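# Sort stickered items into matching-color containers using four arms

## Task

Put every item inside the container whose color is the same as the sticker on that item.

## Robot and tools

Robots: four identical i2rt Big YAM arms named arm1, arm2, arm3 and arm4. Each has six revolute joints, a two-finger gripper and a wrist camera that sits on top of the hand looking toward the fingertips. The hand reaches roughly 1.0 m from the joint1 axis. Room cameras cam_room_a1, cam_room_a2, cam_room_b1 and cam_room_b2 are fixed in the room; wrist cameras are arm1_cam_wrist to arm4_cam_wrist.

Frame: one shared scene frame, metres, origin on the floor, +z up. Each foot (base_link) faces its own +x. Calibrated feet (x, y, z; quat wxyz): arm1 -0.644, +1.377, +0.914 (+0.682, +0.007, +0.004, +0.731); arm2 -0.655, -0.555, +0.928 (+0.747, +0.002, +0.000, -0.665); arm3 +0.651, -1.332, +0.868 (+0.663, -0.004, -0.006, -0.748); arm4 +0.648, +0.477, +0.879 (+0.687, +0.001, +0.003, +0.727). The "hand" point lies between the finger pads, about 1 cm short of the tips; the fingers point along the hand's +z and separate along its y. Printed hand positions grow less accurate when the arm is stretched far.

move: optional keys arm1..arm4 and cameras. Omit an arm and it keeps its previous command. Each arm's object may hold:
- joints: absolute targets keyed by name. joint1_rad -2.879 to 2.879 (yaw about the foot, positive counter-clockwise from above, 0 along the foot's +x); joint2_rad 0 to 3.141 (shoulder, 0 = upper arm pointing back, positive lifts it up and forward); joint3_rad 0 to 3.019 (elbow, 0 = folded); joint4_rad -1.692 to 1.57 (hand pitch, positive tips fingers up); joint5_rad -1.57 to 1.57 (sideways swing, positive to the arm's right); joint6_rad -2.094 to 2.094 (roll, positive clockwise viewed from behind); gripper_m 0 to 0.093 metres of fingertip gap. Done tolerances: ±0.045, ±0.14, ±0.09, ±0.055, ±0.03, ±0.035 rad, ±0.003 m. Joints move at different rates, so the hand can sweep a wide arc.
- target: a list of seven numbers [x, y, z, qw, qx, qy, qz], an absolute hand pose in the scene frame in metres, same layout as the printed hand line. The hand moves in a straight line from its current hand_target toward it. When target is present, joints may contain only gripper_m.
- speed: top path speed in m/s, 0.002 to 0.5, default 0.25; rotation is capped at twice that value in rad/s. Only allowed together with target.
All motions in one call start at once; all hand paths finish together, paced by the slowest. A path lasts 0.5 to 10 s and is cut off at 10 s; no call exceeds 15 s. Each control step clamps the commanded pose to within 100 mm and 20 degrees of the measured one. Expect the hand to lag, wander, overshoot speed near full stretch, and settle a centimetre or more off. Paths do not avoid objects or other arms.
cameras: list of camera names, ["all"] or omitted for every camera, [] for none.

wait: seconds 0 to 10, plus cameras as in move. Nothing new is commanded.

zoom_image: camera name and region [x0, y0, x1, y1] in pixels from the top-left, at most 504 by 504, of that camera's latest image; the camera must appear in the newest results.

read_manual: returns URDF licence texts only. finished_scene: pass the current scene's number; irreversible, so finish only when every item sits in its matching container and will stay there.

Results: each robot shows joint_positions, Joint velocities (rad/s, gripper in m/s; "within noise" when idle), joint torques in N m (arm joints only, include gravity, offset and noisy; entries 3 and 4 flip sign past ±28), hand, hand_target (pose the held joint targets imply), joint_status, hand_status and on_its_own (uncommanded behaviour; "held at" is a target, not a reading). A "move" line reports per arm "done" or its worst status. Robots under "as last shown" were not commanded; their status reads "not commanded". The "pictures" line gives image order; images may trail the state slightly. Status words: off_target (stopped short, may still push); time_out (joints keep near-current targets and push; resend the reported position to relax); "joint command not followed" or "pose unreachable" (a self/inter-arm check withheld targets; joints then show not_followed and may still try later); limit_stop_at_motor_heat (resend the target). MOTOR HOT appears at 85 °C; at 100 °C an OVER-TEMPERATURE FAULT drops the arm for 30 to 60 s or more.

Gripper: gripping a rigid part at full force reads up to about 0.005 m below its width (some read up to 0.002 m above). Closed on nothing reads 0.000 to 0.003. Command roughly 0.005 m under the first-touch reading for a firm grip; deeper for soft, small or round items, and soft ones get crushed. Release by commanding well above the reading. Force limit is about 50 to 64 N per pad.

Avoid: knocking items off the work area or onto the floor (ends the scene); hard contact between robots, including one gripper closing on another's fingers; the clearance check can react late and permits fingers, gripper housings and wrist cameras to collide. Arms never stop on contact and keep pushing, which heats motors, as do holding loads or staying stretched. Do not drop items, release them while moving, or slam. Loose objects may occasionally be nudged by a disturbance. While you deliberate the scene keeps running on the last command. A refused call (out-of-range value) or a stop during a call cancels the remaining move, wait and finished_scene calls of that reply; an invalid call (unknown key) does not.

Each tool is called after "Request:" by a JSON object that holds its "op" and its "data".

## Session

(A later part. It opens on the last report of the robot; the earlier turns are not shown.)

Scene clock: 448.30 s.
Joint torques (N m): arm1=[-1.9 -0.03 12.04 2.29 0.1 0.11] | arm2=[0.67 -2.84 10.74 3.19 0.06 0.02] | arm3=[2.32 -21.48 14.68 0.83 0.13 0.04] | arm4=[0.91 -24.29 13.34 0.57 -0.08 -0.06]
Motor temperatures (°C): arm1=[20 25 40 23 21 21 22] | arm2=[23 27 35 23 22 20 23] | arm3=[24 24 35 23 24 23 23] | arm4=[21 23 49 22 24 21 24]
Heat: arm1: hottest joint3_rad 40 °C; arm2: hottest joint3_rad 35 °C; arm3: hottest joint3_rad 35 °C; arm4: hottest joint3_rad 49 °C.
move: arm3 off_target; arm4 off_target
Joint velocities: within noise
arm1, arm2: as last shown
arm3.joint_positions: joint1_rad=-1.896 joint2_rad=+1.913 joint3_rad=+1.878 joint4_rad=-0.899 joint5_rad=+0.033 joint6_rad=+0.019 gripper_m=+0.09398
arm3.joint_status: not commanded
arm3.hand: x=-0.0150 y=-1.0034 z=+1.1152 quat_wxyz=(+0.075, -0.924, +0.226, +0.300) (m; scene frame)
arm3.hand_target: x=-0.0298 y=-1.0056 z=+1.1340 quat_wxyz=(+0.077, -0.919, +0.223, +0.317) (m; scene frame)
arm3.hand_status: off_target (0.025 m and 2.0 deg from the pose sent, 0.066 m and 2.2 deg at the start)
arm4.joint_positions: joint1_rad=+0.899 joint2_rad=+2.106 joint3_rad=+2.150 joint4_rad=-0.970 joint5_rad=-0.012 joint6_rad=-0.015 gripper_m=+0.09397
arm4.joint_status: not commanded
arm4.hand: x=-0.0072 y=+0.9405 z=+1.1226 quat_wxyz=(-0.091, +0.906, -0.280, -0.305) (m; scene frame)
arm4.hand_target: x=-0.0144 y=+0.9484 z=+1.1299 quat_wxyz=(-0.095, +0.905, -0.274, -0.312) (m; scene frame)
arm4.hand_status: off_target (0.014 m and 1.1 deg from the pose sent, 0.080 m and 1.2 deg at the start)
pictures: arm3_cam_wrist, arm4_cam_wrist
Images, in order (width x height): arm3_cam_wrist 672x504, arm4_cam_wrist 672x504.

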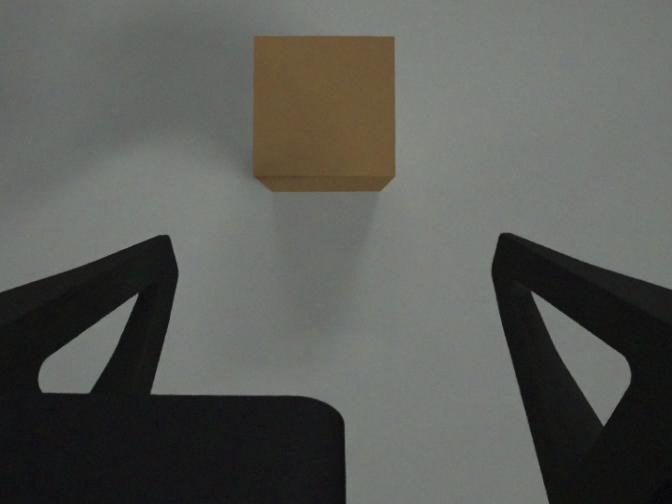

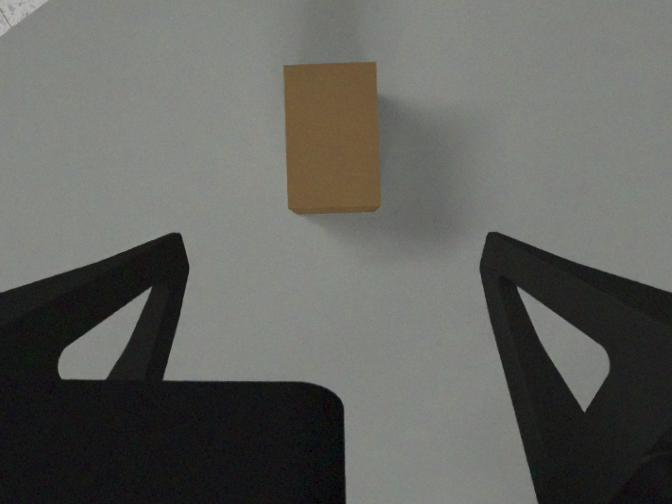

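Request:
{"op": "move", "data": {"arm3": {"target": [-0.056, -0.993, 1.092, 0.07683, -0.91881, 0.22313, 0.31637], "speed": 0.08}, "arm4": {"target": [-0.039, 0.964, 1.088, 0.0917, -0.9073, 0.2662, 0.3124], "speed": 0.08}, "cameras": ["arm3_cam_wrist", "arm4_cam_wrist"]}}

Scene clock: 475.77 s.
Joint torques (N m): arm1=[-2.02 0.56 11.92 2.45 0.1 0.1] | arm2=[0.67 -2.78 10.71 3.18 0.07 0.03] | arm3=[2.37 -23.12 14.54 1.8 0.1 0.02] | arm4=[0.15 -25.41 13.29 1.46 -0.04 -0.07]
Motor temperatures (°C): arm1=[20 25 40 23 21 21 22] | arm2=[23 26 35 23 22 20 23] | arm3=[24 24 36 23 24 23 23] | arm4=[21 24 52 22 24 21 24]
Heat: arm1: hottest joint3_rad 40 °C; arm2: hottest joint3_rad 35 °C; arm3: hottest joint3_rad 36 °C; arm4: hottest joint3_rad 52 °C.
move: arm3 off_target; arm4 off_target
Joint velocities: within noise
arm1, arm2: as last shown
arm3.joint_positions: joint1_rad=-1.896 joint2_rad=+2.003 joint3_rad=+1.905 joint4_rad=-0.863 joint5_rad=+0.033 joint6_rad=+0.019 gripper_m=+0.09398
arm3.joint_status: not commanded
arm3.hand: x=-0.0350 y=-0.9944 z=+1.0690 quat_wxyz=(+0.073, -0.928, +0.226, +0.288) (m; scene frame)
arm3.hand_target: x=-0.0541 y=-0.9940 z=+1.0925 quat_wxyz=(+0.077, -0.919, +0.223, +0.317) (m; scene frame)
arm3.hand_status: off_target (0.031 m and 3.5 deg from the pose sent, 0.048 m and 2.0 deg at the start)
arm4.joint_positions: joint1_rad=+0.899 joint2_rad=+2.206 joint3_rad=+2.211 joint4_rad=-0.960 joint5_rad=-0.022 joint6_rad=-0.028 gripper_m=+0.09397
arm4.joint_status: not commanded
arm4.hand: x=-0.0268 y=+0.9519 z=+1.0766 quat_wxyz=(-0.084, +0.913, -0.273, -0.292) (m; scene frame)
arm4.hand_target: x=-0.0378 y=+0.9631 z=+1.0881 quat_wxyz=(-0.092, +0.907, -0.266, -0.313) (m; scene frame)
arm4.hand_status: off_target (0.021 m and 2.7 deg from the pose sent, 0.053 m and 1.8 deg at the start)
pictures: arm3_cam_wrist, arm4_cam_wrist
Images, in order (width x height): arm3_cam_wrist 672x504, arm4_cam_wrist 672x504.

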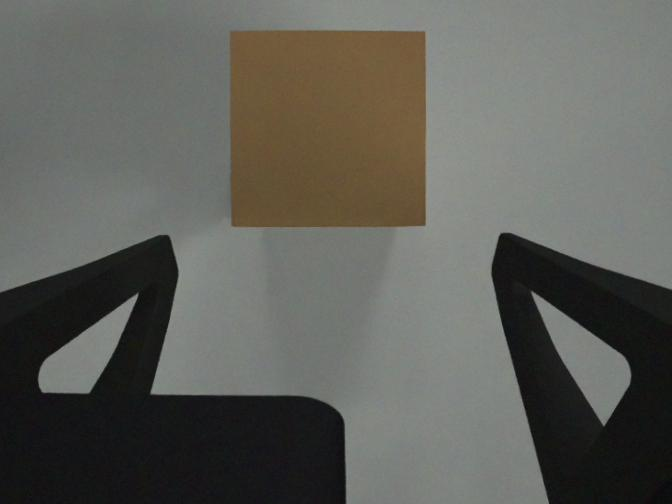

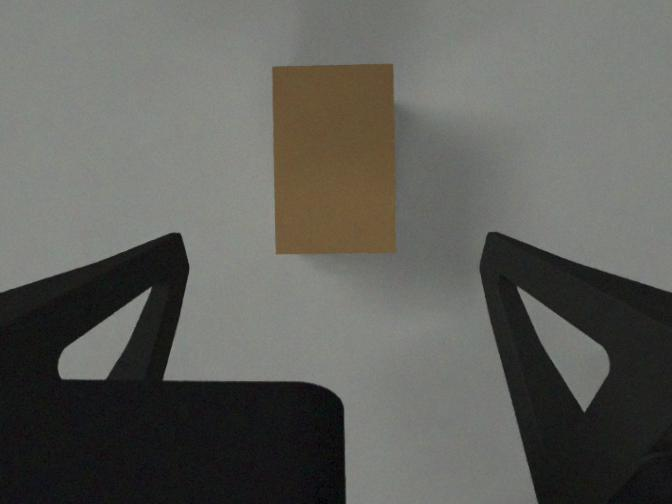

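Request:
{"op": "move", "data": {"arm3": {"target": [-0.088, -0.980, 1.056, 0.07683, -0.91881, 0.22313, 0.31637], "speed": 0.06}, "arm4": {"target": [-0.067, 0.982, 1.048, 0.0917, -0.9073, 0.2662, 0.3124], "speed": 0.06}, "cameras": ["arm3_cam_wrist", "arm4_cam_wrist"]}}

Scene clock: 488.63 s.
Joint torques (N m): arm1=[-1.96 0.15 12.1 2.26 0.08 0.09] | arm2=[0.62 -2.9 10.71 3.22 0.07 0.01] | arm3=[2.37 -23.88 14.57 1.74 0.14 0.03] | arm4=[1.14 -26.52 13.35 0.92 -0.02 -0.09]
Motor temperatures (°C): arm1=[20 25 40 23 21 21 22] | arm2=[23 26 35 23 22 20 23] | arm3=[24 25 36 23 24 23 23] | arm4=[21 27 52 22 24 21 24]
Heat: arm1: hottest joint3_rad 40 °C; arm2: hottest joint3_rad 35 °C; arm3: hottest joint3_rad 36 °C; arm4: hottest joint3_rad 52 °C.
move: arm3 off_target; arm4 off_target
Joint velocities: within noise
arm1, arm2: as last shown
arm3.joint_positions: joint1_rad=-1.896 joint2_rad=+2.115 joint3_rad=+2.004 joint4_rad=-0.842 joint5_rad=+0.033 joint6_rad=+0.020 gripper_m=+0.09398
arm3.joint_status: not commanded
arm3.hand: x=-0.0666 y=-0.9797 z=+1.0386 quat_wxyz=(+0.073, -0.926, +0.226, +0.292) (m; scene frame)
arm3.hand_target: x=-0.0863 y=-0.9810 z=+1.0565 quat_wxyz=(+0.077, -0.919, +0.223, +0.317) (m; scene frame)
arm3.hand_status: off_target (0.028 m and 3.0 deg from the pose sent, 0.056 m and 3.5 deg at the start)
arm4.joint_positions: joint1_rad=+0.899 joint2_rad=+2.341 joint3_rad=+2.361 joint4_rad=-0.952 joint5_rad=-0.022 joint6_rad=-0.029 gripper_m=+0.09397
arm4.joint_status: not commanded
arm4.hand: x=-0.0576 y=+0.9735 z=+1.0458 quat_wxyz=(-0.088, +0.909, -0.272, -0.303) (m; scene frame)
arm4.hand_target: x=-0.0662 y=+0.9814 z=+1.0481 quat_wxyz=(-0.092, +0.907, -0.266, -0.313) (m; scene frame)
arm4.hand_status: off_target (0.013 m and 1.4 deg from the pose sent, 0.058 m and 2.7 deg at the start)
pictures: arm3_cam_wrist, arm4_cam_wrist
Images, in order (width x height): arm3_cam_wrist 672x504, arm4_cam_wrist 672x504.

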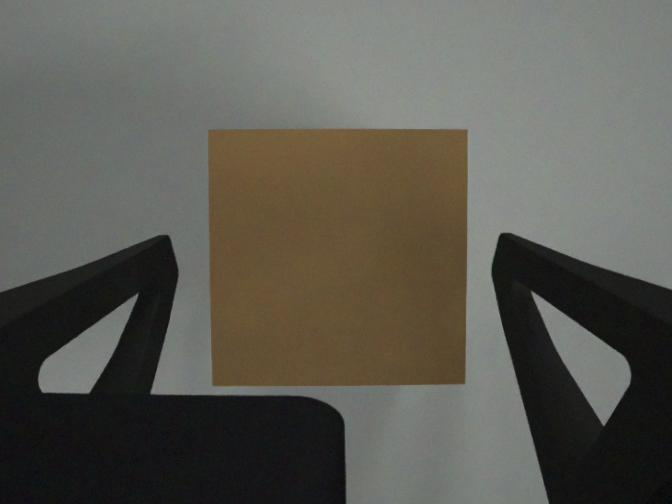

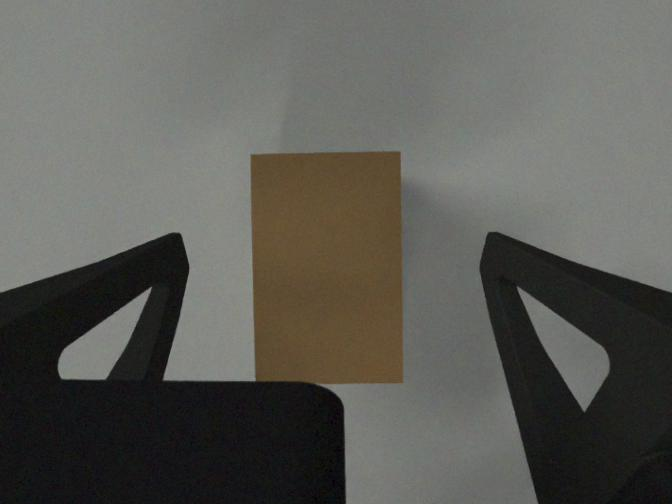

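Request:
{"op": "move", "data": {"arm3": {"joints": {"gripper_m": 0.062}}, "arm4": {"target": [-0.0655, 0.9795, 1.036, 0.0917, -0.9073, 0.2662, 0.3124], "speed": 0.05}, "cameras": ["arm3_cam_wrist", "arm4_cam_wrist"]}}

Scene clock: 495.87 s.
Joint torques (N m): arm1=[-1.55 -0.03 12.01 2.32 0.09 0.13] | arm2=[0.56 -2.96 10.76 3.15 0.07 0.01] | arm3=[2.32 -23.94 14.53 1.73 0.13 0] | arm4=[0.73 -27.34 9.77 1.61 0 -0.06]
Motor temperatures (°C): arm1=[20 25 40 23 21 21 22] | arm2=[23 26 35 23 22 20 23] | arm3=[24 25 37 23 24 23 23] | arm4=[21 28 51 22 24 21 24]
Heat: arm1: hottest joint3_rad 40 °C; arm2: hottest joint3_rad 35 °C; arm3: hottest joint3_rad 37 °C; arm4: hottest joint3_rad 51 °C.
move: arm3 done; arm4 off_target
Joint velocities: within noise
arm1, arm2: as last shown
arm3.joint_positions: joint1_rad=-1.896 joint2_rad=+2.115 joint3_rad=+2.004 joint4_rad=-0.842 joint5_rad=+0.033 joint6_rad=+0.020 gripper_m=+0.06206
arm3.joint_status: all done
arm3.hand: x=-0.0666 y=-0.9797 z=+1.0386 quat_wxyz=(+0.074, -0.926, +0.226, +0.292) (m; scene frame)
arm3.hand_target: x=-0.0863 y=-0.9809 z=+1.0565 quat_wxyz=(+0.077, -0.919, +0.223, +0.317) (m; scene frame)
arm3.hand_status: not commanded
arm4.joint_positions: joint1_rad=+0.899 joint2_rad=+2.341 joint3_rad=+2.361 joint4_rad=-0.932 joint5_rad=-0.022 joint6_rad=-0.029 gripper_m=+0.09397
arm4.joint_status: not commanded
arm4.hand: x=-0.0607 y=+0.9757 z=+1.0487 quat_wxyz=(-0.090, +0.906, -0.271, -0.311) (m; scene frame)
arm4.hand_target: x=-0.0651 y=+0.9791 z=+1.0362 quat_wxyz=(-0.092, +0.907, -0.266, -0.312) (m; scene frame)
arm4.hand_status: off_target (0.014 m and 0.6 deg from the pose sent, 0.014 m and 1.4 deg at the start)
pictures: arm3_cam_wrist, arm4_cam_wrist
Images, in order (width x height): arm3_cam_wrist 672x504, arm4_cam_wrist 672x504.

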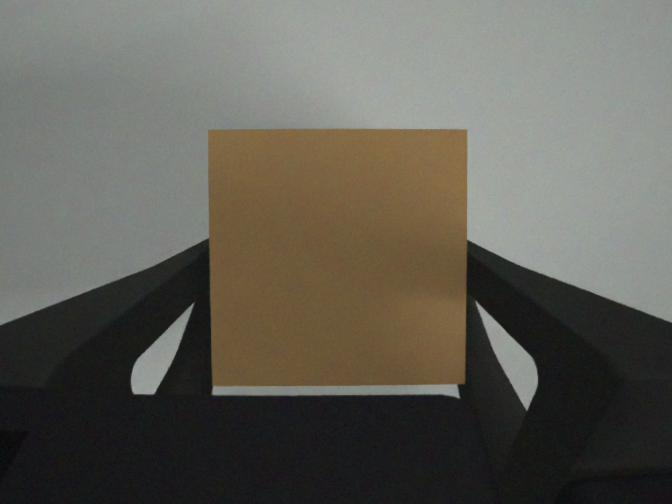

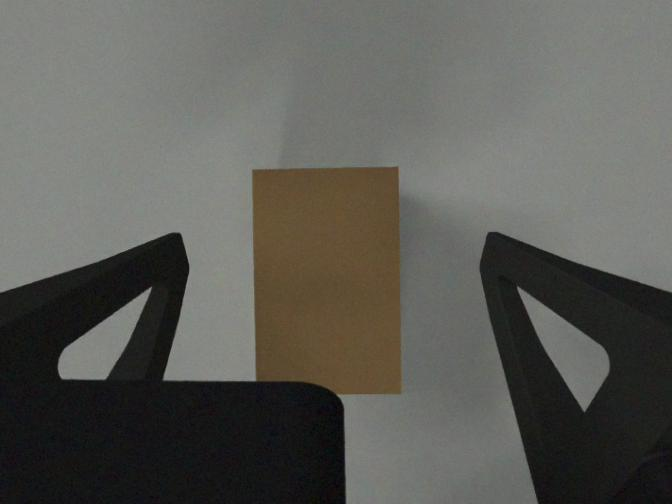

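Request:
{"op": "move", "data": {"arm3": {"joints": {"gripper_m": 0.047}}, "arm4": {"target": [-0.0655, 0.978, 1.022, 0.0917, -0.9073, 0.2662, 0.3124], "speed": 0.05}, "cameras": ["arm3_cam_wrist", "arm4_cam_wrist"]}}

Scene clock: 501.33 s.
Joint torques (N m): arm1=[-1.96 0.21 11.86 2.54 0.06 0.11] | arm2=[0.67 -2.73 10.73 3.17 0.07 0.02] | arm3=[2.32 -24 14.52 1.72 0.11 0.01] | arm4=[1.14 -27.4 9.39 1.68 0.05 -0.06]
Motor temperatures (°C): arm1=[20 24 40 23 21 21 22] | arm2=[23 26 35 23 22 20 23] | arm3=[24 25 38 23 24 23 23] | arm4=[21 29 49 22 24 21 24]
Heat: arm1: hottest joint3_rad 40 °C; arm2: hottest joint3_rad 35 °C; arm3: hottest joint3_rad 38 °C; arm4: hottest joint3_rad 49 °C.
move: arm3 off_target; arm4 off_target
Joint velocities: within noise
arm1.joint_positions: joint1_rad=-2.272 joint2_rad=+0.743 joint3_rad=+0.998 joint4_rad=-0.818 joint5_rad=-0.008 joint6_rad=-0.051 gripper_m=+0.07994
arm1.joint_status: not commanded
arm1.hand: x=-0.3413 y=+1.1605 z=+1.3104 quat_wxyz=(-0.449, -0.248, -0.843, +0.159) (m; scene frame)
arm1.hand_target: x=-0.3378 y=+1.1578 z=+1.3130 quat_wxyz=(-0.455, -0.250, -0.840, +0.160) (m; scene frame)
arm1.hand_status: not commanded
arm2.joint_positions: joint1_rad=+0.849 joint2_rad=+0.740 joint3_rad=+1.013 joint4_rad=-0.818 joint5_rad=+0.002 joint6_rad=-0.123 gripper_m=+0.09090
arm2.joint_status: not commanded
arm2.hand: x=-0.3552 y=-0.7654 z=+1.3394 quat_wxyz=(-0.459, -0.209, -0.846, +0.174) (m; scene frame)
arm2.hand_target: x=-0.3516 y=-0.7685 z=+1.3321 quat_wxyz=(-0.456, -0.208, -0.848, +0.175) (m; scene frame)
arm2.hand_status: not commanded
arm3.joint_positions: joint1_rad=-1.896 joint2_rad=+2.115 joint3_rad=+2.004 joint4_rad=-0.842 joint5_rad=+0.034 joint6_rad=+0.020 gripper_m=+0.05294
arm3.joint_status: gripper_m off_target (ended at +0.05297, target +0.04700)
arm3.hand: x=-0.0665 y=-0.9796 z=+1.0386 quat_wxyz=(+0.074, -0.926, +0.227, +0.292) (m; scene frame)
arm3.hand_target: x=-0.0863 y=-0.9809 z=+1.0565 quat_wxyz=(+0.077, -0.919, +0.223, +0.317) (m; scene frame)
arm3.hand_status: not commanded
arm4.joint_positions: joint1_rad=+0.899 joint2_rad=+2.341 joint3_rad=+2.326 joint4_rad=-0.894 joint5_rad=-0.022 joint6_rad=-0.029 gripper_m=+0.09397
arm4.joint_status: not commanded
arm4.hand: x=-0.0614 y=+0.9761 z=+1.0358 quat_wxyz=(-0.091, +0.906, -0.271, -0.313) (m; scene frame)
arm4.hand_target: x=-0.0652 y=+0.9777 z=+1.0221 quat_wxyz=(-0.092, +0.907, -0.266, -0.312) (m; scene frame)
arm4.hand_status: off_target (0.015 m and 0.6 deg from the pose sent, 0.027 m and 0.6 deg at the start)
pictures: arm3_cam_wrist, arm4_cam_wrist
Images, in order (width x height): arm3_cam_wrist 672x504, arm4_cam_wrist 672x504.

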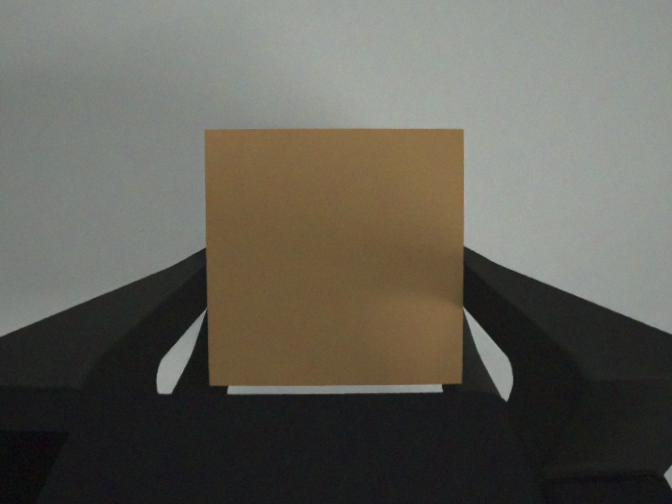

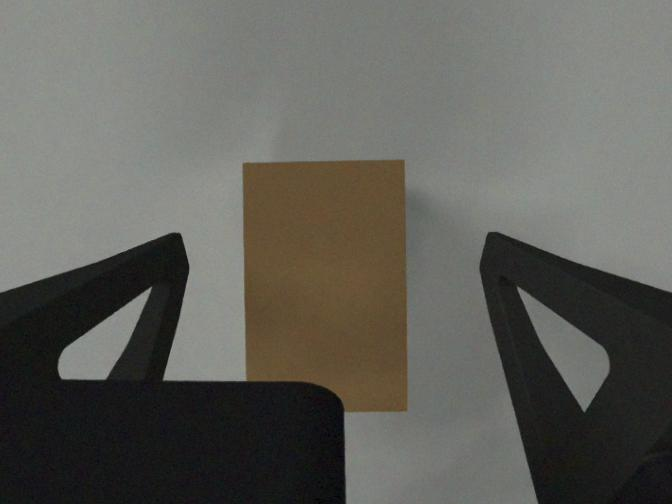

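Request:
{"op": "move", "data": {"arm4": {"joints": {"gripper_m": 0.053}}, "cameras": []}}

Request:
{"op": "move", "data": {"arm4": {"joints": {"gripper_m": 0.037}}, "cameras": ["arm3_cam_wrist", "arm4_cam_wrist"]}}

Scene clock: 510.90 s.
Joint torques (N m): arm1=[-1.96 0.38 12.03 2.32 0.06 0.11] | arm2=[0.62 -2.9 10.73 3.19 0.07 0.02] | arm3=[2.37 -24.12 14.54 1.76 0.11 0.02] | arm4=[1.14 -27.99 9.25 1.63 0.02 -0.03]
Motor temperatures (°C): arm1=[20 24 40 23 21 21 22] | arm2=[23 25 35 23 22 20 23] | arm3=[24 25 39 23 24 23 24] | arm4=[21 30 46 22 24 21 24]
Heat: arm1: hottest joint3_rad 40 °C; arm2: hottest joint3_rad 35 °C; arm3: hottest joint3_rad 39 °C; arm4: hottest joint3_rad 46 °C.
move: arm4 done
Joint velocities: within noise
arm1, arm2, arm3: as last shown
arm4.joint_positions: joint1_rad=+0.899 joint2_rad=+2.341 joint3_rad=+2.326 joint4_rad=-0.894 joint5_rad=-0.022 joint6_rad=-0.029 gripper_m=+0.05312
arm4.joint_status: all done
arm4.hand: x=-0.0614 y=+0.9761 z=+1.0358 quat_wxyz=(-0.091, +0.906, -0.271, -0.313) (m; scene frame)
arm4.hand_target: x=-0.0651 y=+0.9776 z=+1.0221 quat_wxyz=(-0.092, +0.907, -0.266, -0.312) (m; scene frame)
arm4.hand_status: not commanded
pictures: none
No camera images: "cameras" was empty.

Scene clock: 511.37 s.
Joint torques (N m): arm1=[-1.79 0.32 11.95 2.21 0.04 0.12] | arm2=[0.67 -2.84 10.71 3.22 0.07 0.03] | arm3=[2.43 -23.94 14.56 1.73 0.11 0.02] | arm4=[0.97 -27.46 9.42 1.62 0.02 -0.04]
Motor temperatures (°C): arm1=[20 24 40 23 21 21 22] | arm2=[23 25 35 23 22 20 23] | arm3=[24 25 39 23 24 23 24] | arm4=[21 30 46 22 24 21 24]
Heat: arm1: hottest joint3_rad 40 °C; arm2: hottest joint3_rad 35 °C; arm3: hottest joint3_rad 39 °C; arm4: hottest joint3_rad 46 °C.
move: arm4 off_target
Joint velocities: within noise
arm1, arm2, arm3: as last shown
arm4.joint_positions: joint1_rad=+0.899 joint2_rad=+2.341 joint3_rad=+2.326 joint4_rad=-0.893 joint5_rad=-0.022 joint6_rad=-0.029 gripper_m=+0.04399
arm4.joint_status: gripper_m off_target (ended at +0.04402, target +0.03700)
arm4.hand: x=-0.0615 y=+0.9761 z=+1.0359 quat_wxyz=(-0.091, +0.906, -0.271, -0.313) (m; scene frame)
arm4.hand_target: x=-0.0652 y=+0.9776 z=+1.0221 quat_wxyz=(-0.092, +0.907, -0.266, -0.312) (m; scene frame)
arm4.hand_status: not commanded
pictures: arm3_cam_wrist, arm4_cam_wrist
Images, in order (width x height): arm3_cam_wrist 672x504, arm4_cam_wrist 672x504.

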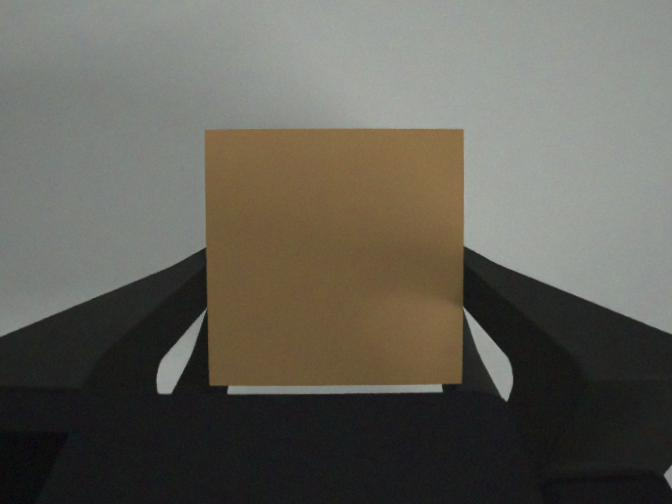

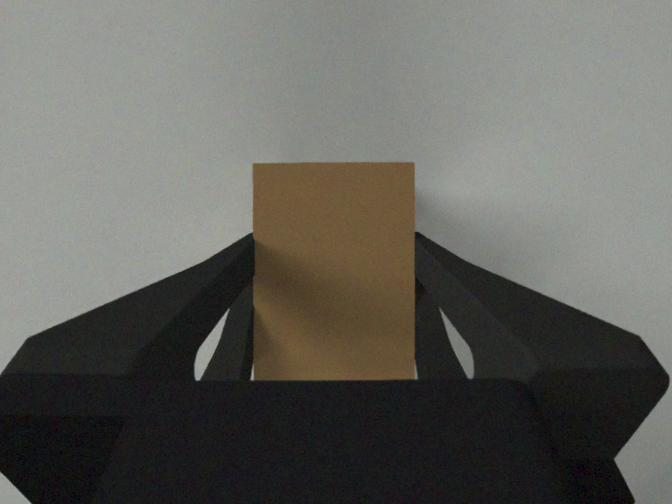

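Request:
{"op": "move", "data": {"arm3": {"target": [-0.078, -0.982, 1.135, 0.07683, -0.91881, 0.22313, 0.31637], "speed": 0.08}, "arm4": {"target": [-0.066, 0.978, 1.12, 0.0917, -0.9073, 0.2662, 0.3124], "speed": 0.08}, "cameras": ["arm3_cam_wrist", "arm4_cam_wrist"]}}

Request:
{"op": "move", "data": {"arm3": {"target": [0.08, -1.06, 1.15, 0.07683, -0.91881, 0.22313, 0.31637], "speed": 0.12}, "arm4": {"target": [0.09, 0.872, 1.15, 0.0917, -0.9073, 0.2662, 0.3124], "speed": 0.12}, "cameras": ["arm3_cam_wrist", "arm4_cam_wrist"]}}

Request:
{"op": "move", "data": {"arm3": {"target": [0.28, -1.152, 1.18, 0.07683, -0.91881, 0.22313, 0.31637], "speed": 0.12}, "arm4": {"target": [0.285, 0.735, 1.18, 0.09424, -0.90504, 0.27368, 0.31163], "speed": 0.12}, "cameras": ["arm3_cam_wrist", "arm4_cam_wrist", "cam_room_a1", "cam_room_a2"]}}

Scene clock: 520.73 s.
Joint torques (N m): arm1=[-1.96 0.03 12 2.15 0.05 0.15] | arm2=[0.67 -2.84 10.71 3.18 0.07 0.02] | arm3=[2.2 -27.34 14.82 0.92 0.07 0] | arm4=[1.14 -27.11 13.26 0.68 0.06 -0.04]
Motor temperatures (°C): arm1=[20 24 40 23 21 21 22] | arm2=[23 25 35 23 22 20 23] | arm3=[24 25 40 23 24 23 24] | arm4=[21 31 45 22 24 21 25]
Heat: arm1: hottest joint3_rad 40 °C; arm2: hottest joint3_rad 35 °C; arm3: hottest joint3_rad 40 °C; arm4: hottest joint3_rad 45 °C.
move: arm3 off_target; arm4 done
Joint velocities: within noise
arm1, arm2: as last shown
arm3.joint_positions: joint1_rad=-1.896 joint2_rad=+2.115 joint3_rad=+2.151 joint4_rad=-1.006 joint5_rad=+0.034 joint6_rad=+0.020 gripper_m=+0.05294
arm3.joint_status: not commanded
arm3.hand: x=-0.0654 y=-0.9794 z=+1.0924 quat_wxyz=(+0.072, -0.929, +0.227, +0.284) (m; scene frame)
arm3.hand_target: x=-0.0757 y=-0.9830 z=+1.1350 quat_wxyz=(+0.077, -0.919, +0.223, +0.317) (m; scene frame)
arm3.hand_status: off_target (0.044 m and 4.0 deg from the pose sent, 0.097 m and 3.0 deg at the start)
arm4.joint_positions: joint1_rad=+0.899 joint2_rad=+2.403 joint3_rad=+2.655 joint4_rad=-1.180 joint5_rad=-0.022 joint6_rad=-0.029 gripper_m=+0.04400
arm4.joint_status: not commanded
arm4.hand: x=-0.0590 y=+0.9749 z=+1.1146 quat_wxyz=(-0.088, +0.909, -0.272, -0.305) (m; scene frame)
arm4.hand_target: x=-0.0654 y=+0.9774 z=+1.1200 quat_wxyz=(-0.092, +0.907, -0.266, -0.314) (m; scene frame)
arm4.hand_status: done (0.009 m and 1.2 deg from the pose sent, 0.084 m and 0.6 deg at the start)
pictures: arm3_cam_wrist, arm4_cam_wrist
Images, in order (width x height): arm3_cam_wrist 672x504, arm4_cam_wrist 672x504.

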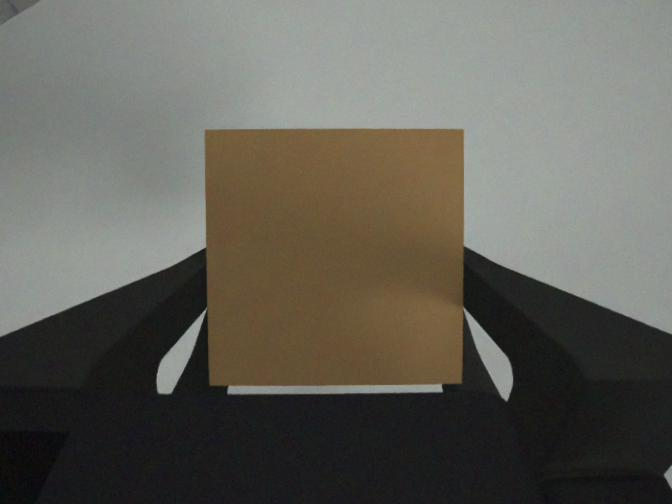

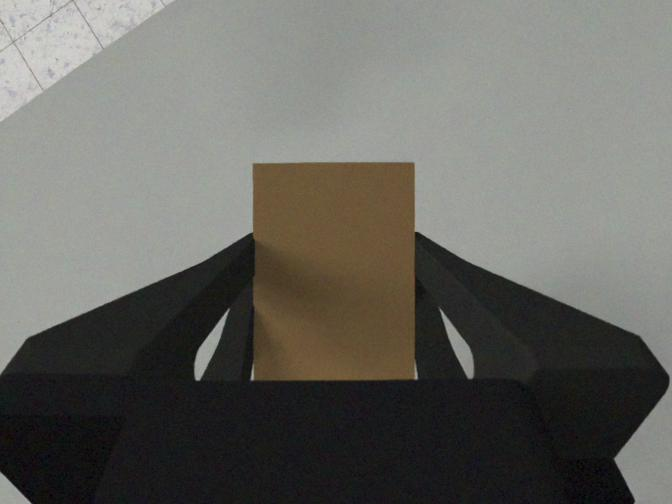

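Scene clock: 522.90 s.
Joint torques (N m): arm1=[-2.02 0.09 11.95 2.33 0.05 0.09] | arm2=[0.67 -2.78 10.7 3.21 0.06 0.02] | arm3=[2.61 -19.02 9.51 1.98 0.15 0.03] | arm4=[0.38 -21.25 9.5 1.69 -0.07 -0.05]
Motor temperatures (°C): arm1=[20 24 40 23 21 21 22] | arm2=[23 25 35 23 22 20 23] | arm3=[24 26 39 23 24 23 24] | arm4=[21 31 45 22 24 21 25]
Heat: arm1: hottest joint3_rad 40 °C; arm2: hottest joint3_rad 35 °C; arm3: hottest joint3_rad 39 °C; arm4: hottest joint3_rad 45 °C.
move: arm3 off_target; arm4 off_target
Joint velocities: within noise
arm1, arm2: as last shown
arm3.joint_positions: joint1_rad=-1.893 joint2_rad=+1.602 joint3_rad=+1.519 joint4_rad=-0.845 joint5_rad=+0.037 joint6_rad=+0.024 gripper_m=+0.05294
arm3.joint_status: not commanded
arm3.hand: x=+0.0846 y=-1.0520 z=+1.1417 quat_wxyz=(+0.077, -0.922, +0.227, +0.303) (m; scene frame)
arm3.hand_target: x=+0.0802 y=-1.0600 z=+1.1502 quat_wxyz=(+0.077, -0.919, +0.223, +0.316) (m; scene frame)
arm3.hand_status: off_target (0.012 m and 1.6 deg from the pose sent, 0.176 m and 4.0 deg at the start)
arm4.joint_positions: joint1_rad=+0.899 joint2_rad=+1.749 joint3_rad=+1.661 joint4_rad=-0.853 joint5_rad=-0.022 joint6_rad=-0.029 gripper_m=+0.04400
arm4.joint_status: not commanded
arm4.hand: x=+0.0912 y=+0.8688 z=+1.1389 quat_wxyz=(-0.086, +0.911, -0.272, -0.298) (m; scene frame)
arm4.hand_target: x=+0.0901 y=+0.8718 z=+1.1499 quat_wxyz=(-0.092, +0.907, -0.266, -0.312) (m; scene frame)
arm4.hand_status: off_target (0.012 m and 1.9 deg from the pose sent, 0.185 m and 1.2 deg at the start)
pictures: arm3_cam_wrist, arm4_cam_wrist
Images, in order (width x height): arm3_cam_wrist 672x504, arm4_cam_wrist 672x504.

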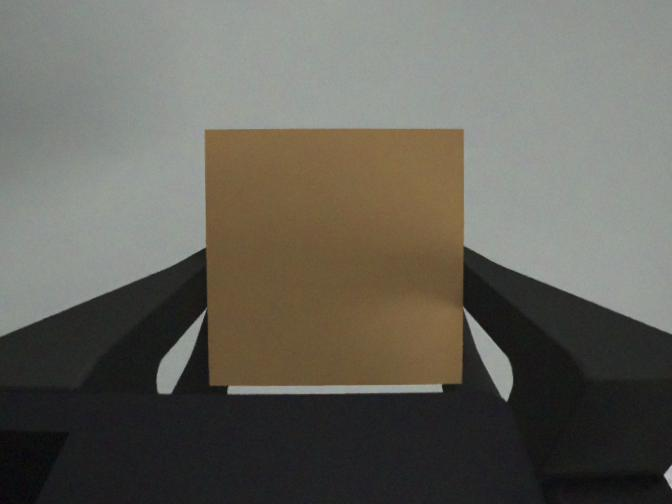

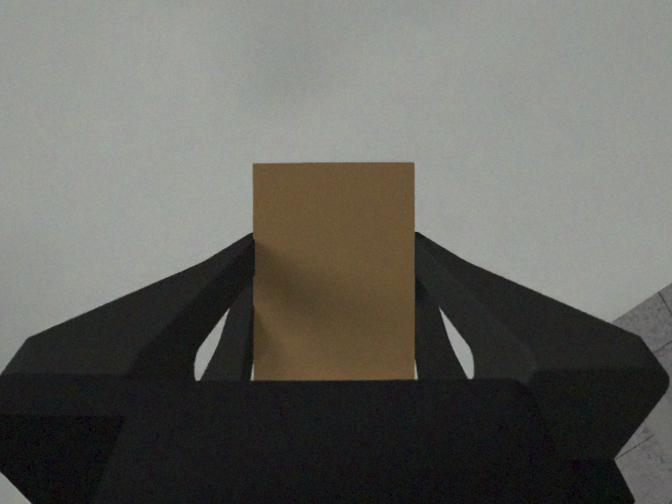

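Scene clock: 525.43 s.
Joint torques (N m): arm1=[-2.14 0.21 11.89 2.3 0.1 0.11] | arm2=[0.67 -2.78 10.71 3.22 0.07 0.02] | arm3=[2.32 -7.53 9.55 1.03 0.14 0.02] | arm4=[0.56 -9.35 9.43 0.64 0.2 0.04]
Motor temperatures (°C): arm1=[20 24 40 23 21 21 22] | arm2=[23 25 35 23 22 20 23] | arm3=[24 26 39 23 24 23 24] | arm4=[21 31 45 22 24 21 25]
Heat: arm1: hottest joint3_rad 40 °C; arm2: hottest joint3_rad 35 °C; arm3: hottest joint3_rad 39 °C; arm4: hottest joint3_rad 45 °C.
move: arm3 done; arm4 done
Joint velocities: within noise
arm1, arm2: as last shown
arm3.joint_positions: joint1_rad=-1.889 joint2_rad=+1.008 joint3_rad=+1.065 joint4_rad=-0.953 joint5_rad=+0.039 joint6_rad=+0.027 gripper_m=+0.05294
arm3.joint_status: not commanded
arm3.hand: x=+0.2805 y=-1.1456 z=+1.1812 quat_wxyz=(+0.080, -0.917, +0.226, +0.318) (m; scene frame)
arm3.hand_target: x=+0.2801 y=-1.1519 z=+1.1801 quat_wxyz=(+0.077, -0.919, +0.223, +0.316) (m; scene frame)
arm3.hand_status: done (0.007 m and 0.5 deg from the pose sent, 0.223 m and 1.6 deg at the start)
arm4.joint_positions: joint1_rad=+0.899 joint2_rad=+1.112 joint3_rad=+1.089 joint4_rad=-0.886 joint5_rad=-0.018 joint6_rad=-0.029 gripper_m=+0.04400
arm4.joint_status: not commanded
arm4.hand: x=+0.2819 y=+0.7350 z=+1.1778 quat_wxyz=(-0.093, +0.905, -0.271, -0.313) (m; scene frame)
arm4.hand_target: x=+0.2850 y=+0.7350 z=+1.1801 quat_wxyz=(-0.094, +0.905, -0.274, -0.312) (m; scene frame)
arm4.hand_status: done (0.004 m and 0.4 deg from the pose sent, 0.239 m and 1.9 deg at the start)
pictures: arm3_cam_wrist, arm4_cam_wrist, cam_room_a1, cam_room_a2
Images, in order (width x height): arm3_cam_wrist 672x504, arm4_cam_wrist 672x504, cam_room_a1 672x504, cam_room_a2 672x504.

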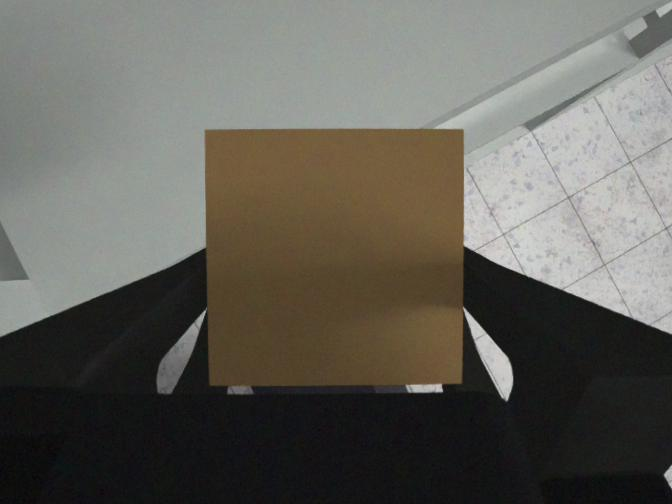

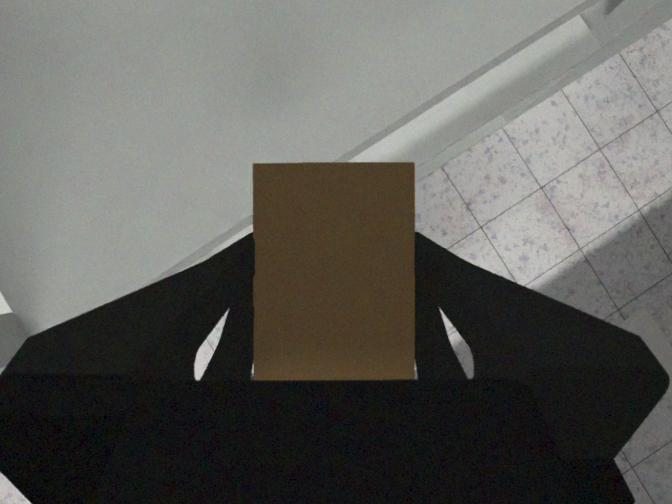

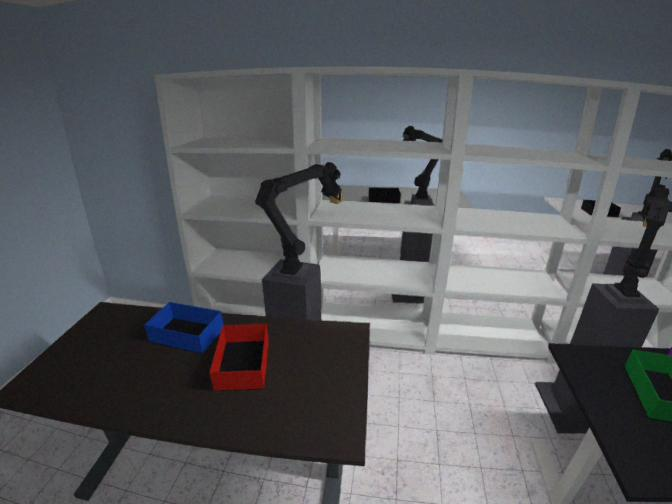

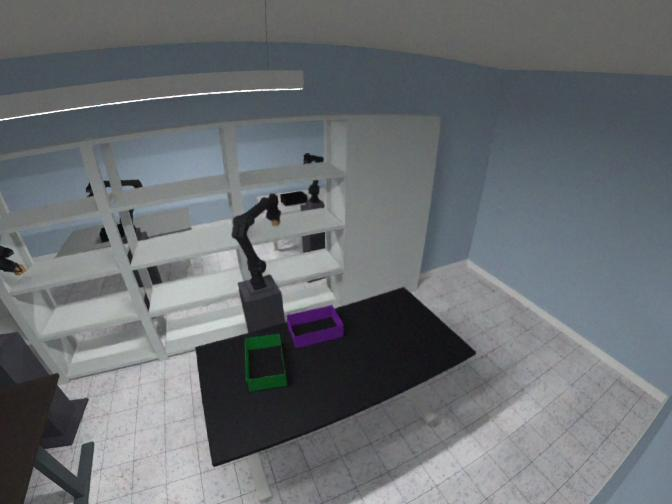

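Request:
{"op": "move", "data": {"arm3": {"joints": {"joint2_rad": 0.7, "joint3_rad": 1.1, "joint4_rad": -1.2, "joint5_rad": 0, "joint6_rad": 0}}, "arm4": {"joints": {"joint2_rad": 0.7, "joint3_rad": 1.1, "joint4_rad": -1.2, "joint5_rad": 0, "joint6_rad": 0}}, "cameras": []}}

Request:
{"op": "move", "data": {"arm3": {"joints": {"joint1_rad": -0.4}}, "arm4": {"joints": {"joint1_rad": -0.4}}, "cameras": ["arm3_cam_wrist", "arm4_cam_wrist", "cam_room_a1", "cam_room_a2"]}}

Request:
{"op": "move", "data": {"arm3": {"joints": {"joint1_rad": 0.8}}, "arm4": {"joints": {"joint1_rad": -1.0}}, "cameras": ["arm3_cam_wrist", "arm4_cam_wrist", "cam_room_a1", "cam_room_a2"]}}

Scene clock: 534.50 s.
Joint torques (N m): arm1=[-1.38 -0.44 12 2.25 0.08 0.11] | arm2=[0.67 -2.67 10.73 3.17 0.07 0.02] | arm3=[2.32 -1.85 12.41 1.22 -0.09 -0.12] | arm4=[0.79 -1.32 9.62 0.77 0.19 0.17]
Motor temperatures (°C): arm1=[20 24 40 23 21 21 22] | arm2=[23 25 35 23 22 20 23] | arm3=[24 26 38 23 24 23 24] | arm4=[21 29 45 22 24 21 25]
Heat: arm1: hottest joint3_rad 40 °C; arm2: hottest joint3_rad 35 °C; arm3: hottest joint3_rad 38 °C; arm4: hottest joint3_rad 45 °C.
move: arm3 done; arm4 done
Joint velocities: within noise
arm1, arm2: as last shown
arm3.joint_positions: joint1_rad=-1.888 joint2_rad=+0.701 joint3_rad=+1.065 joint4_rad=-1.196 joint5_rad=+0.003 joint6_rad=+0.007 gripper_m=+0.05294
arm3.joint_status: all done
arm3.hand: x=+0.3803 y=-1.1989 z=+1.2460 quat_wxyz=(+0.072, -0.910, +0.209, +0.350) (m; scene frame)
arm3.hand_target: x=+0.3780 y=-1.2029 z=+1.2643 quat_wxyz=(+0.073, -0.907, +0.197, +0.366) (m; scene frame)
arm3.hand_status: not commanded
arm4.joint_positions: joint1_rad=+0.899 joint2_rad=+0.697 joint3_rad=+1.088 joint4_rad=-1.190 joint5_rad=-0.004 joint6_rad=-0.013 gripper_m=+0.04400
arm4.joint_status: all done
arm4.hand: x=+0.4050 y=+0.6516 z=+1.2749 quat_wxyz=(-0.113, +0.884, -0.275, -0.360) (m; scene frame)
arm4.hand_target: x=+0.4062 y=+0.6524 z=+1.2783 quat_wxyz=(-0.112, +0.882, -0.283, -0.360) (m; scene frame)
arm4.hand_status: not commanded
pictures: none
No camera images: "cameras" was empty.

Scene clock: 536.23 s.
Joint torques (N m): arm1=[-1.61 0.44 11.97 2.41 0.05 0.1] | arm2=[0.67 -2.84 10.76 3.17 0.07 0.02] | arm3=[2.02 -1.67 12.45 1.22 0.08 -0.12] | arm4=[0.44 -1.55 9.69 0.83 0.09 0.13]
Motor temperatures (°C): arm1=[20 24 40 23 21 21 22] | arm2=[23 25 35 23 22 20 23] | arm3=[24 26 38 23 24 23 24] | arm4=[21 29 45 22 24 21 26]
Heat: arm1: hottest joint3_rad 40 °C; arm2: hottest joint3_rad 35 °C; arm3: hottest joint3_rad 38 °C; arm4: hottest joint3_rad 45 °C.
move: arm3 done; arm4 done
Joint velocities: within noise
arm1, arm2: as last shown
arm3.joint_positions: joint1_rad=-0.410 joint2_rad=+0.701 joint3_rad=+1.065 joint4_rad=-1.196 joint5_rad=-0.001 joint6_rad=+0.006 gripper_m=+0.05294
arm3.joint_status: all done
arm3.hand: x=+0.4991 y=-1.5839 z=+1.2515 quat_wxyz=(-0.187, -0.810, -0.459, +0.315) (m; scene frame)
arm3.hand_target: x=+0.5013 y=-1.5854 z=+1.2697 quat_wxyz=(-0.194, -0.801, -0.462, +0.328) (m; scene frame)
arm3.hand_status: not commanded
arm4.joint_positions: joint1_rad=-0.398 joint2_rad=+0.697 joint3_rad=+1.088 joint4_rad=-1.190 joint5_rad=+0.000 joint6_rad=-0.012 gripper_m=+0.04401
arm4.joint_status: all done
arm4.hand: x=+0.7505 y=+0.7608 z=+1.2728 quat_wxyz=(-0.306, +0.539, -0.755, -0.215) (m; scene frame)
arm4.hand_target: x=+0.7510 y=+0.7602 z=+1.2763 quat_wxyz=(-0.304, +0.534, -0.759, -0.216) (m; scene frame)
arm4.hand_status: not commanded
pictures: arm3_cam_wrist, arm4_cam_wrist, cam_room_a1, cam_room_a2
Images, in order (width x height): arm3_cam_wrist 672x504, arm4_cam_wrist 672x504, cam_room_a1 672x504, cam_room_a2 672x504.

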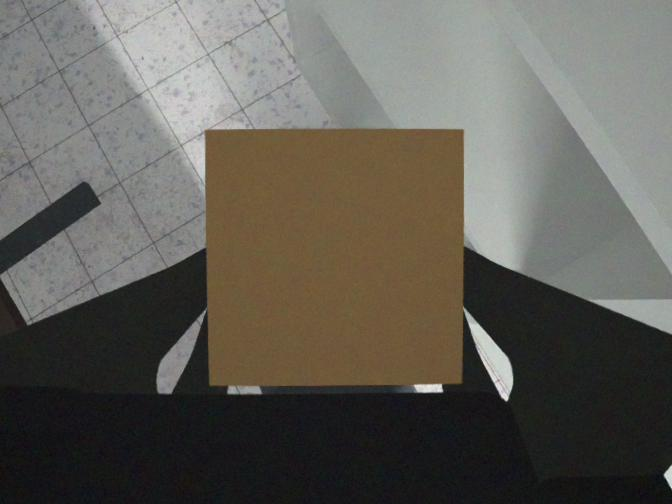

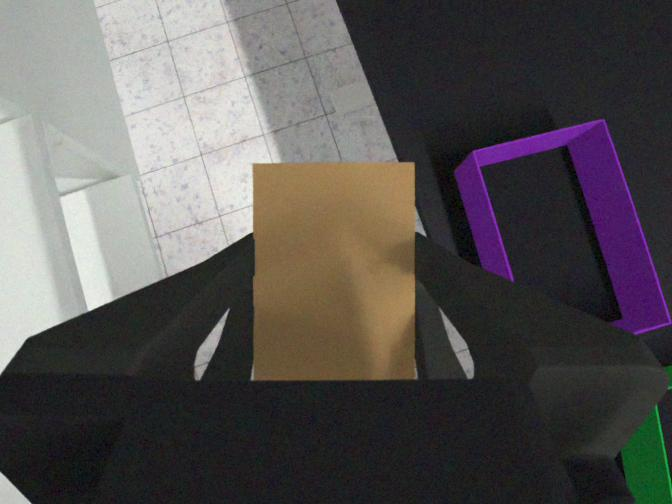

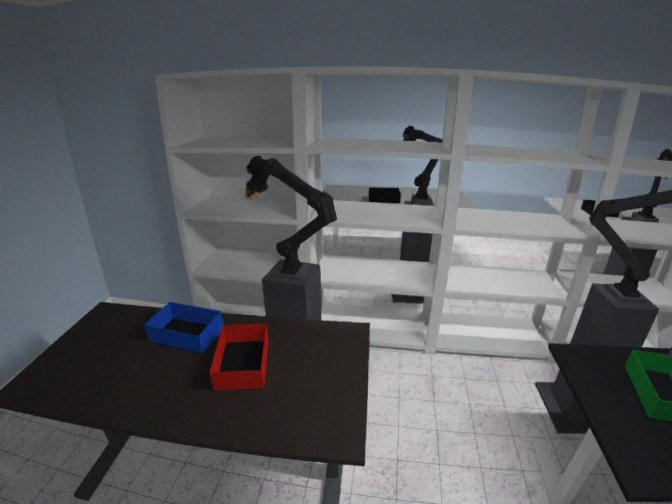

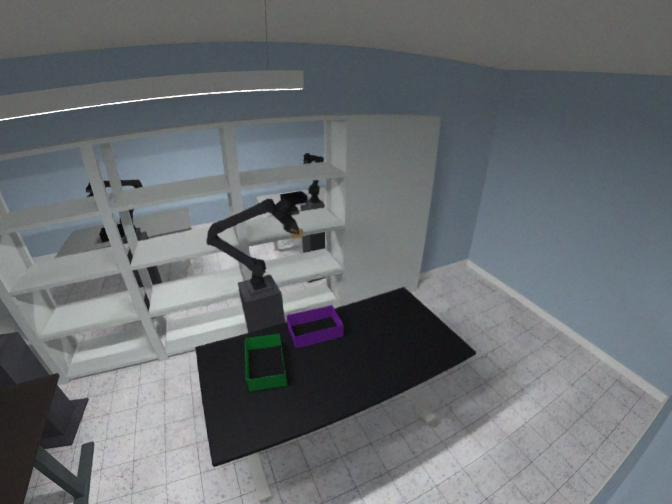

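Scene clock: 537.83 s.
Joint torques (N m): arm1=[-1.44 0.67 11.96 2.35 0.06 0.09] | arm2=[0.73 -2.78 10.71 3.21 0.07 0.02] | arm3=[1.85 -1.67 12.42 1.25 0.09 -0.11] | arm4=[0.44 -1.2 9.62 0.94 0.1 0.16]
Motor temperatures (°C): arm1=[20 24 40 23 21 21 22] | arm2=[23 25 35 23 22 20 23] | arm3=[24 26 38 23 24 23 24] | arm4=[21 28 45 22 24 21 26]
Heat: arm1: hottest joint3_rad 40 °C; arm2: hottest joint3_rad 35 °C; arm3: hottest joint3_rad 38 °C; arm4: hottest joint3_rad 45 °C.
move: arm3 done; arm4 done
Joint velocities: within noise
arm1.joint_positions: joint1_rad=-2.272 joint2_rad=+0.743 joint3_rad=+0.998 joint4_rad=-0.818 joint5_rad=-0.008 joint6_rad=-0.051 gripper_m=+0.07994
arm1.joint_status: not commanded
arm1.hand: x=-0.3413 y=+1.1605 z=+1.3104 quat_wxyz=(-0.449, -0.248, -0.843, +0.159) (m; scene frame)
arm1.hand_target: x=-0.3378 y=+1.1578 z=+1.3130 quat_wxyz=(-0.455, -0.250, -0.840, +0.160) (m; scene frame)
arm1.hand_status: not commanded
arm2.joint_positions: joint1_rad=+0.849 joint2_rad=+0.740 joint3_rad=+1.013 joint4_rad=-0.818 joint5_rad=+0.002 joint6_rad=-0.123 gripper_m=+0.09090
arm2.joint_status: not commanded
arm2.hand: x=-0.3552 y=-0.7654 z=+1.3394 quat_wxyz=(-0.459, -0.209, -0.846, +0.174) (m; scene frame)
arm2.hand_target: x=-0.3516 y=-0.7685 z=+1.3321 quat_wxyz=(-0.456, -0.208, -0.848, +0.175) (m; scene frame)
arm2.hand_status: not commanded
arm3.joint_positions: joint1_rad=+0.790 joint2_rad=+0.701 joint3_rad=+1.065 joint4_rad=-1.196 joint5_rad=-0.001 joint6_rad=+0.005 gripper_m=+0.05294
arm3.joint_status: all done
arm3.hand: x=+0.8357 y=-1.5608 z=+1.2515 quat_wxyz=(-0.329, -0.406, -0.837, +0.161) (m; scene frame)
arm3.hand_target: x=+0.8380 y=-1.5592 z=+1.2697 quat_wxyz=(-0.342, -0.397, -0.835, +0.168) (m; scene frame)
arm3.hand_status: not commanded
arm4.joint_positions: joint1_rad=-0.997 joint2_rad=+0.697 joint3_rad=+1.088 joint4_rad=-1.190 joint5_rad=-0.001 joint6_rad=-0.012 gripper_m=+0.04401
arm4.joint_status: all done
arm4.hand: x=+0.8921 y=+0.6549 z=+1.2725 quat_wxyz=(-0.356, +0.293, -0.880, -0.114) (m; scene frame)
arm4.hand_target: x=+0.8922 y=+0.6539 z=+1.2760 quat_wxyz=(-0.355, +0.286, -0.883, -0.115) (m; scene frame)
arm4.hand_status: not commanded
pictures: arm3_cam_wrist, arm4_cam_wrist, cam_room_a1, cam_room_a2
Images, in order (width x height): arm3_cam_wrist 672x504, arm4_cam_wrist 672x504, cam_room_a1 672x504, cam_room_a2 672x504.

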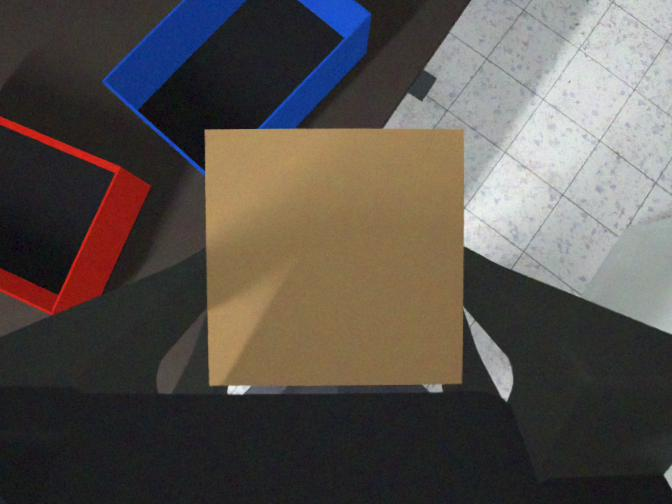

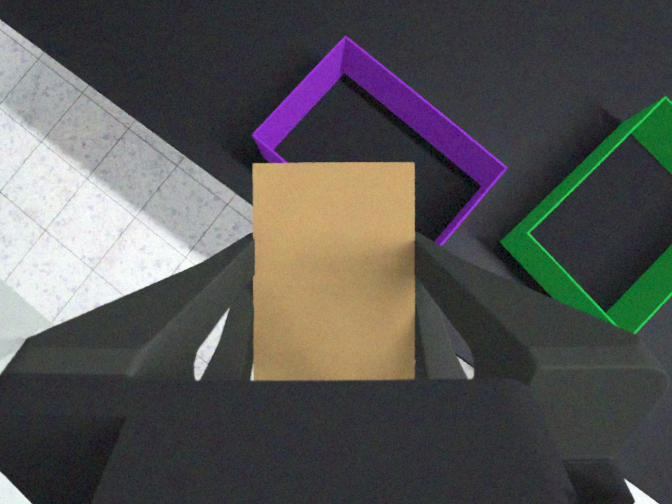

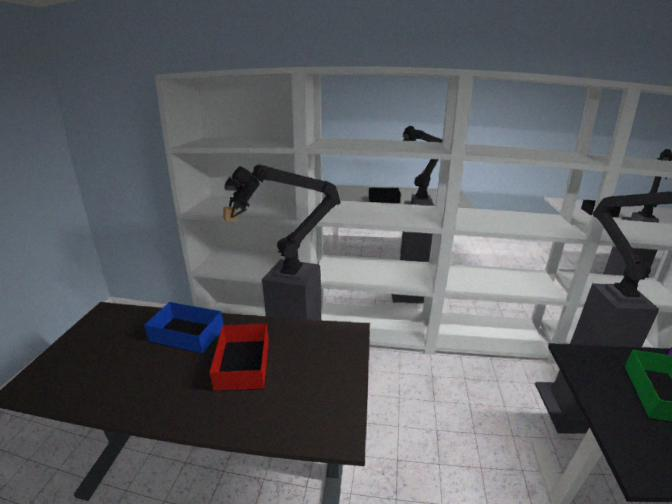

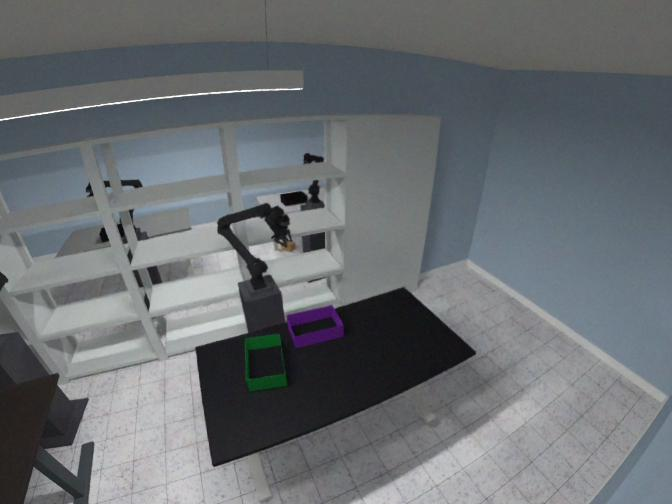

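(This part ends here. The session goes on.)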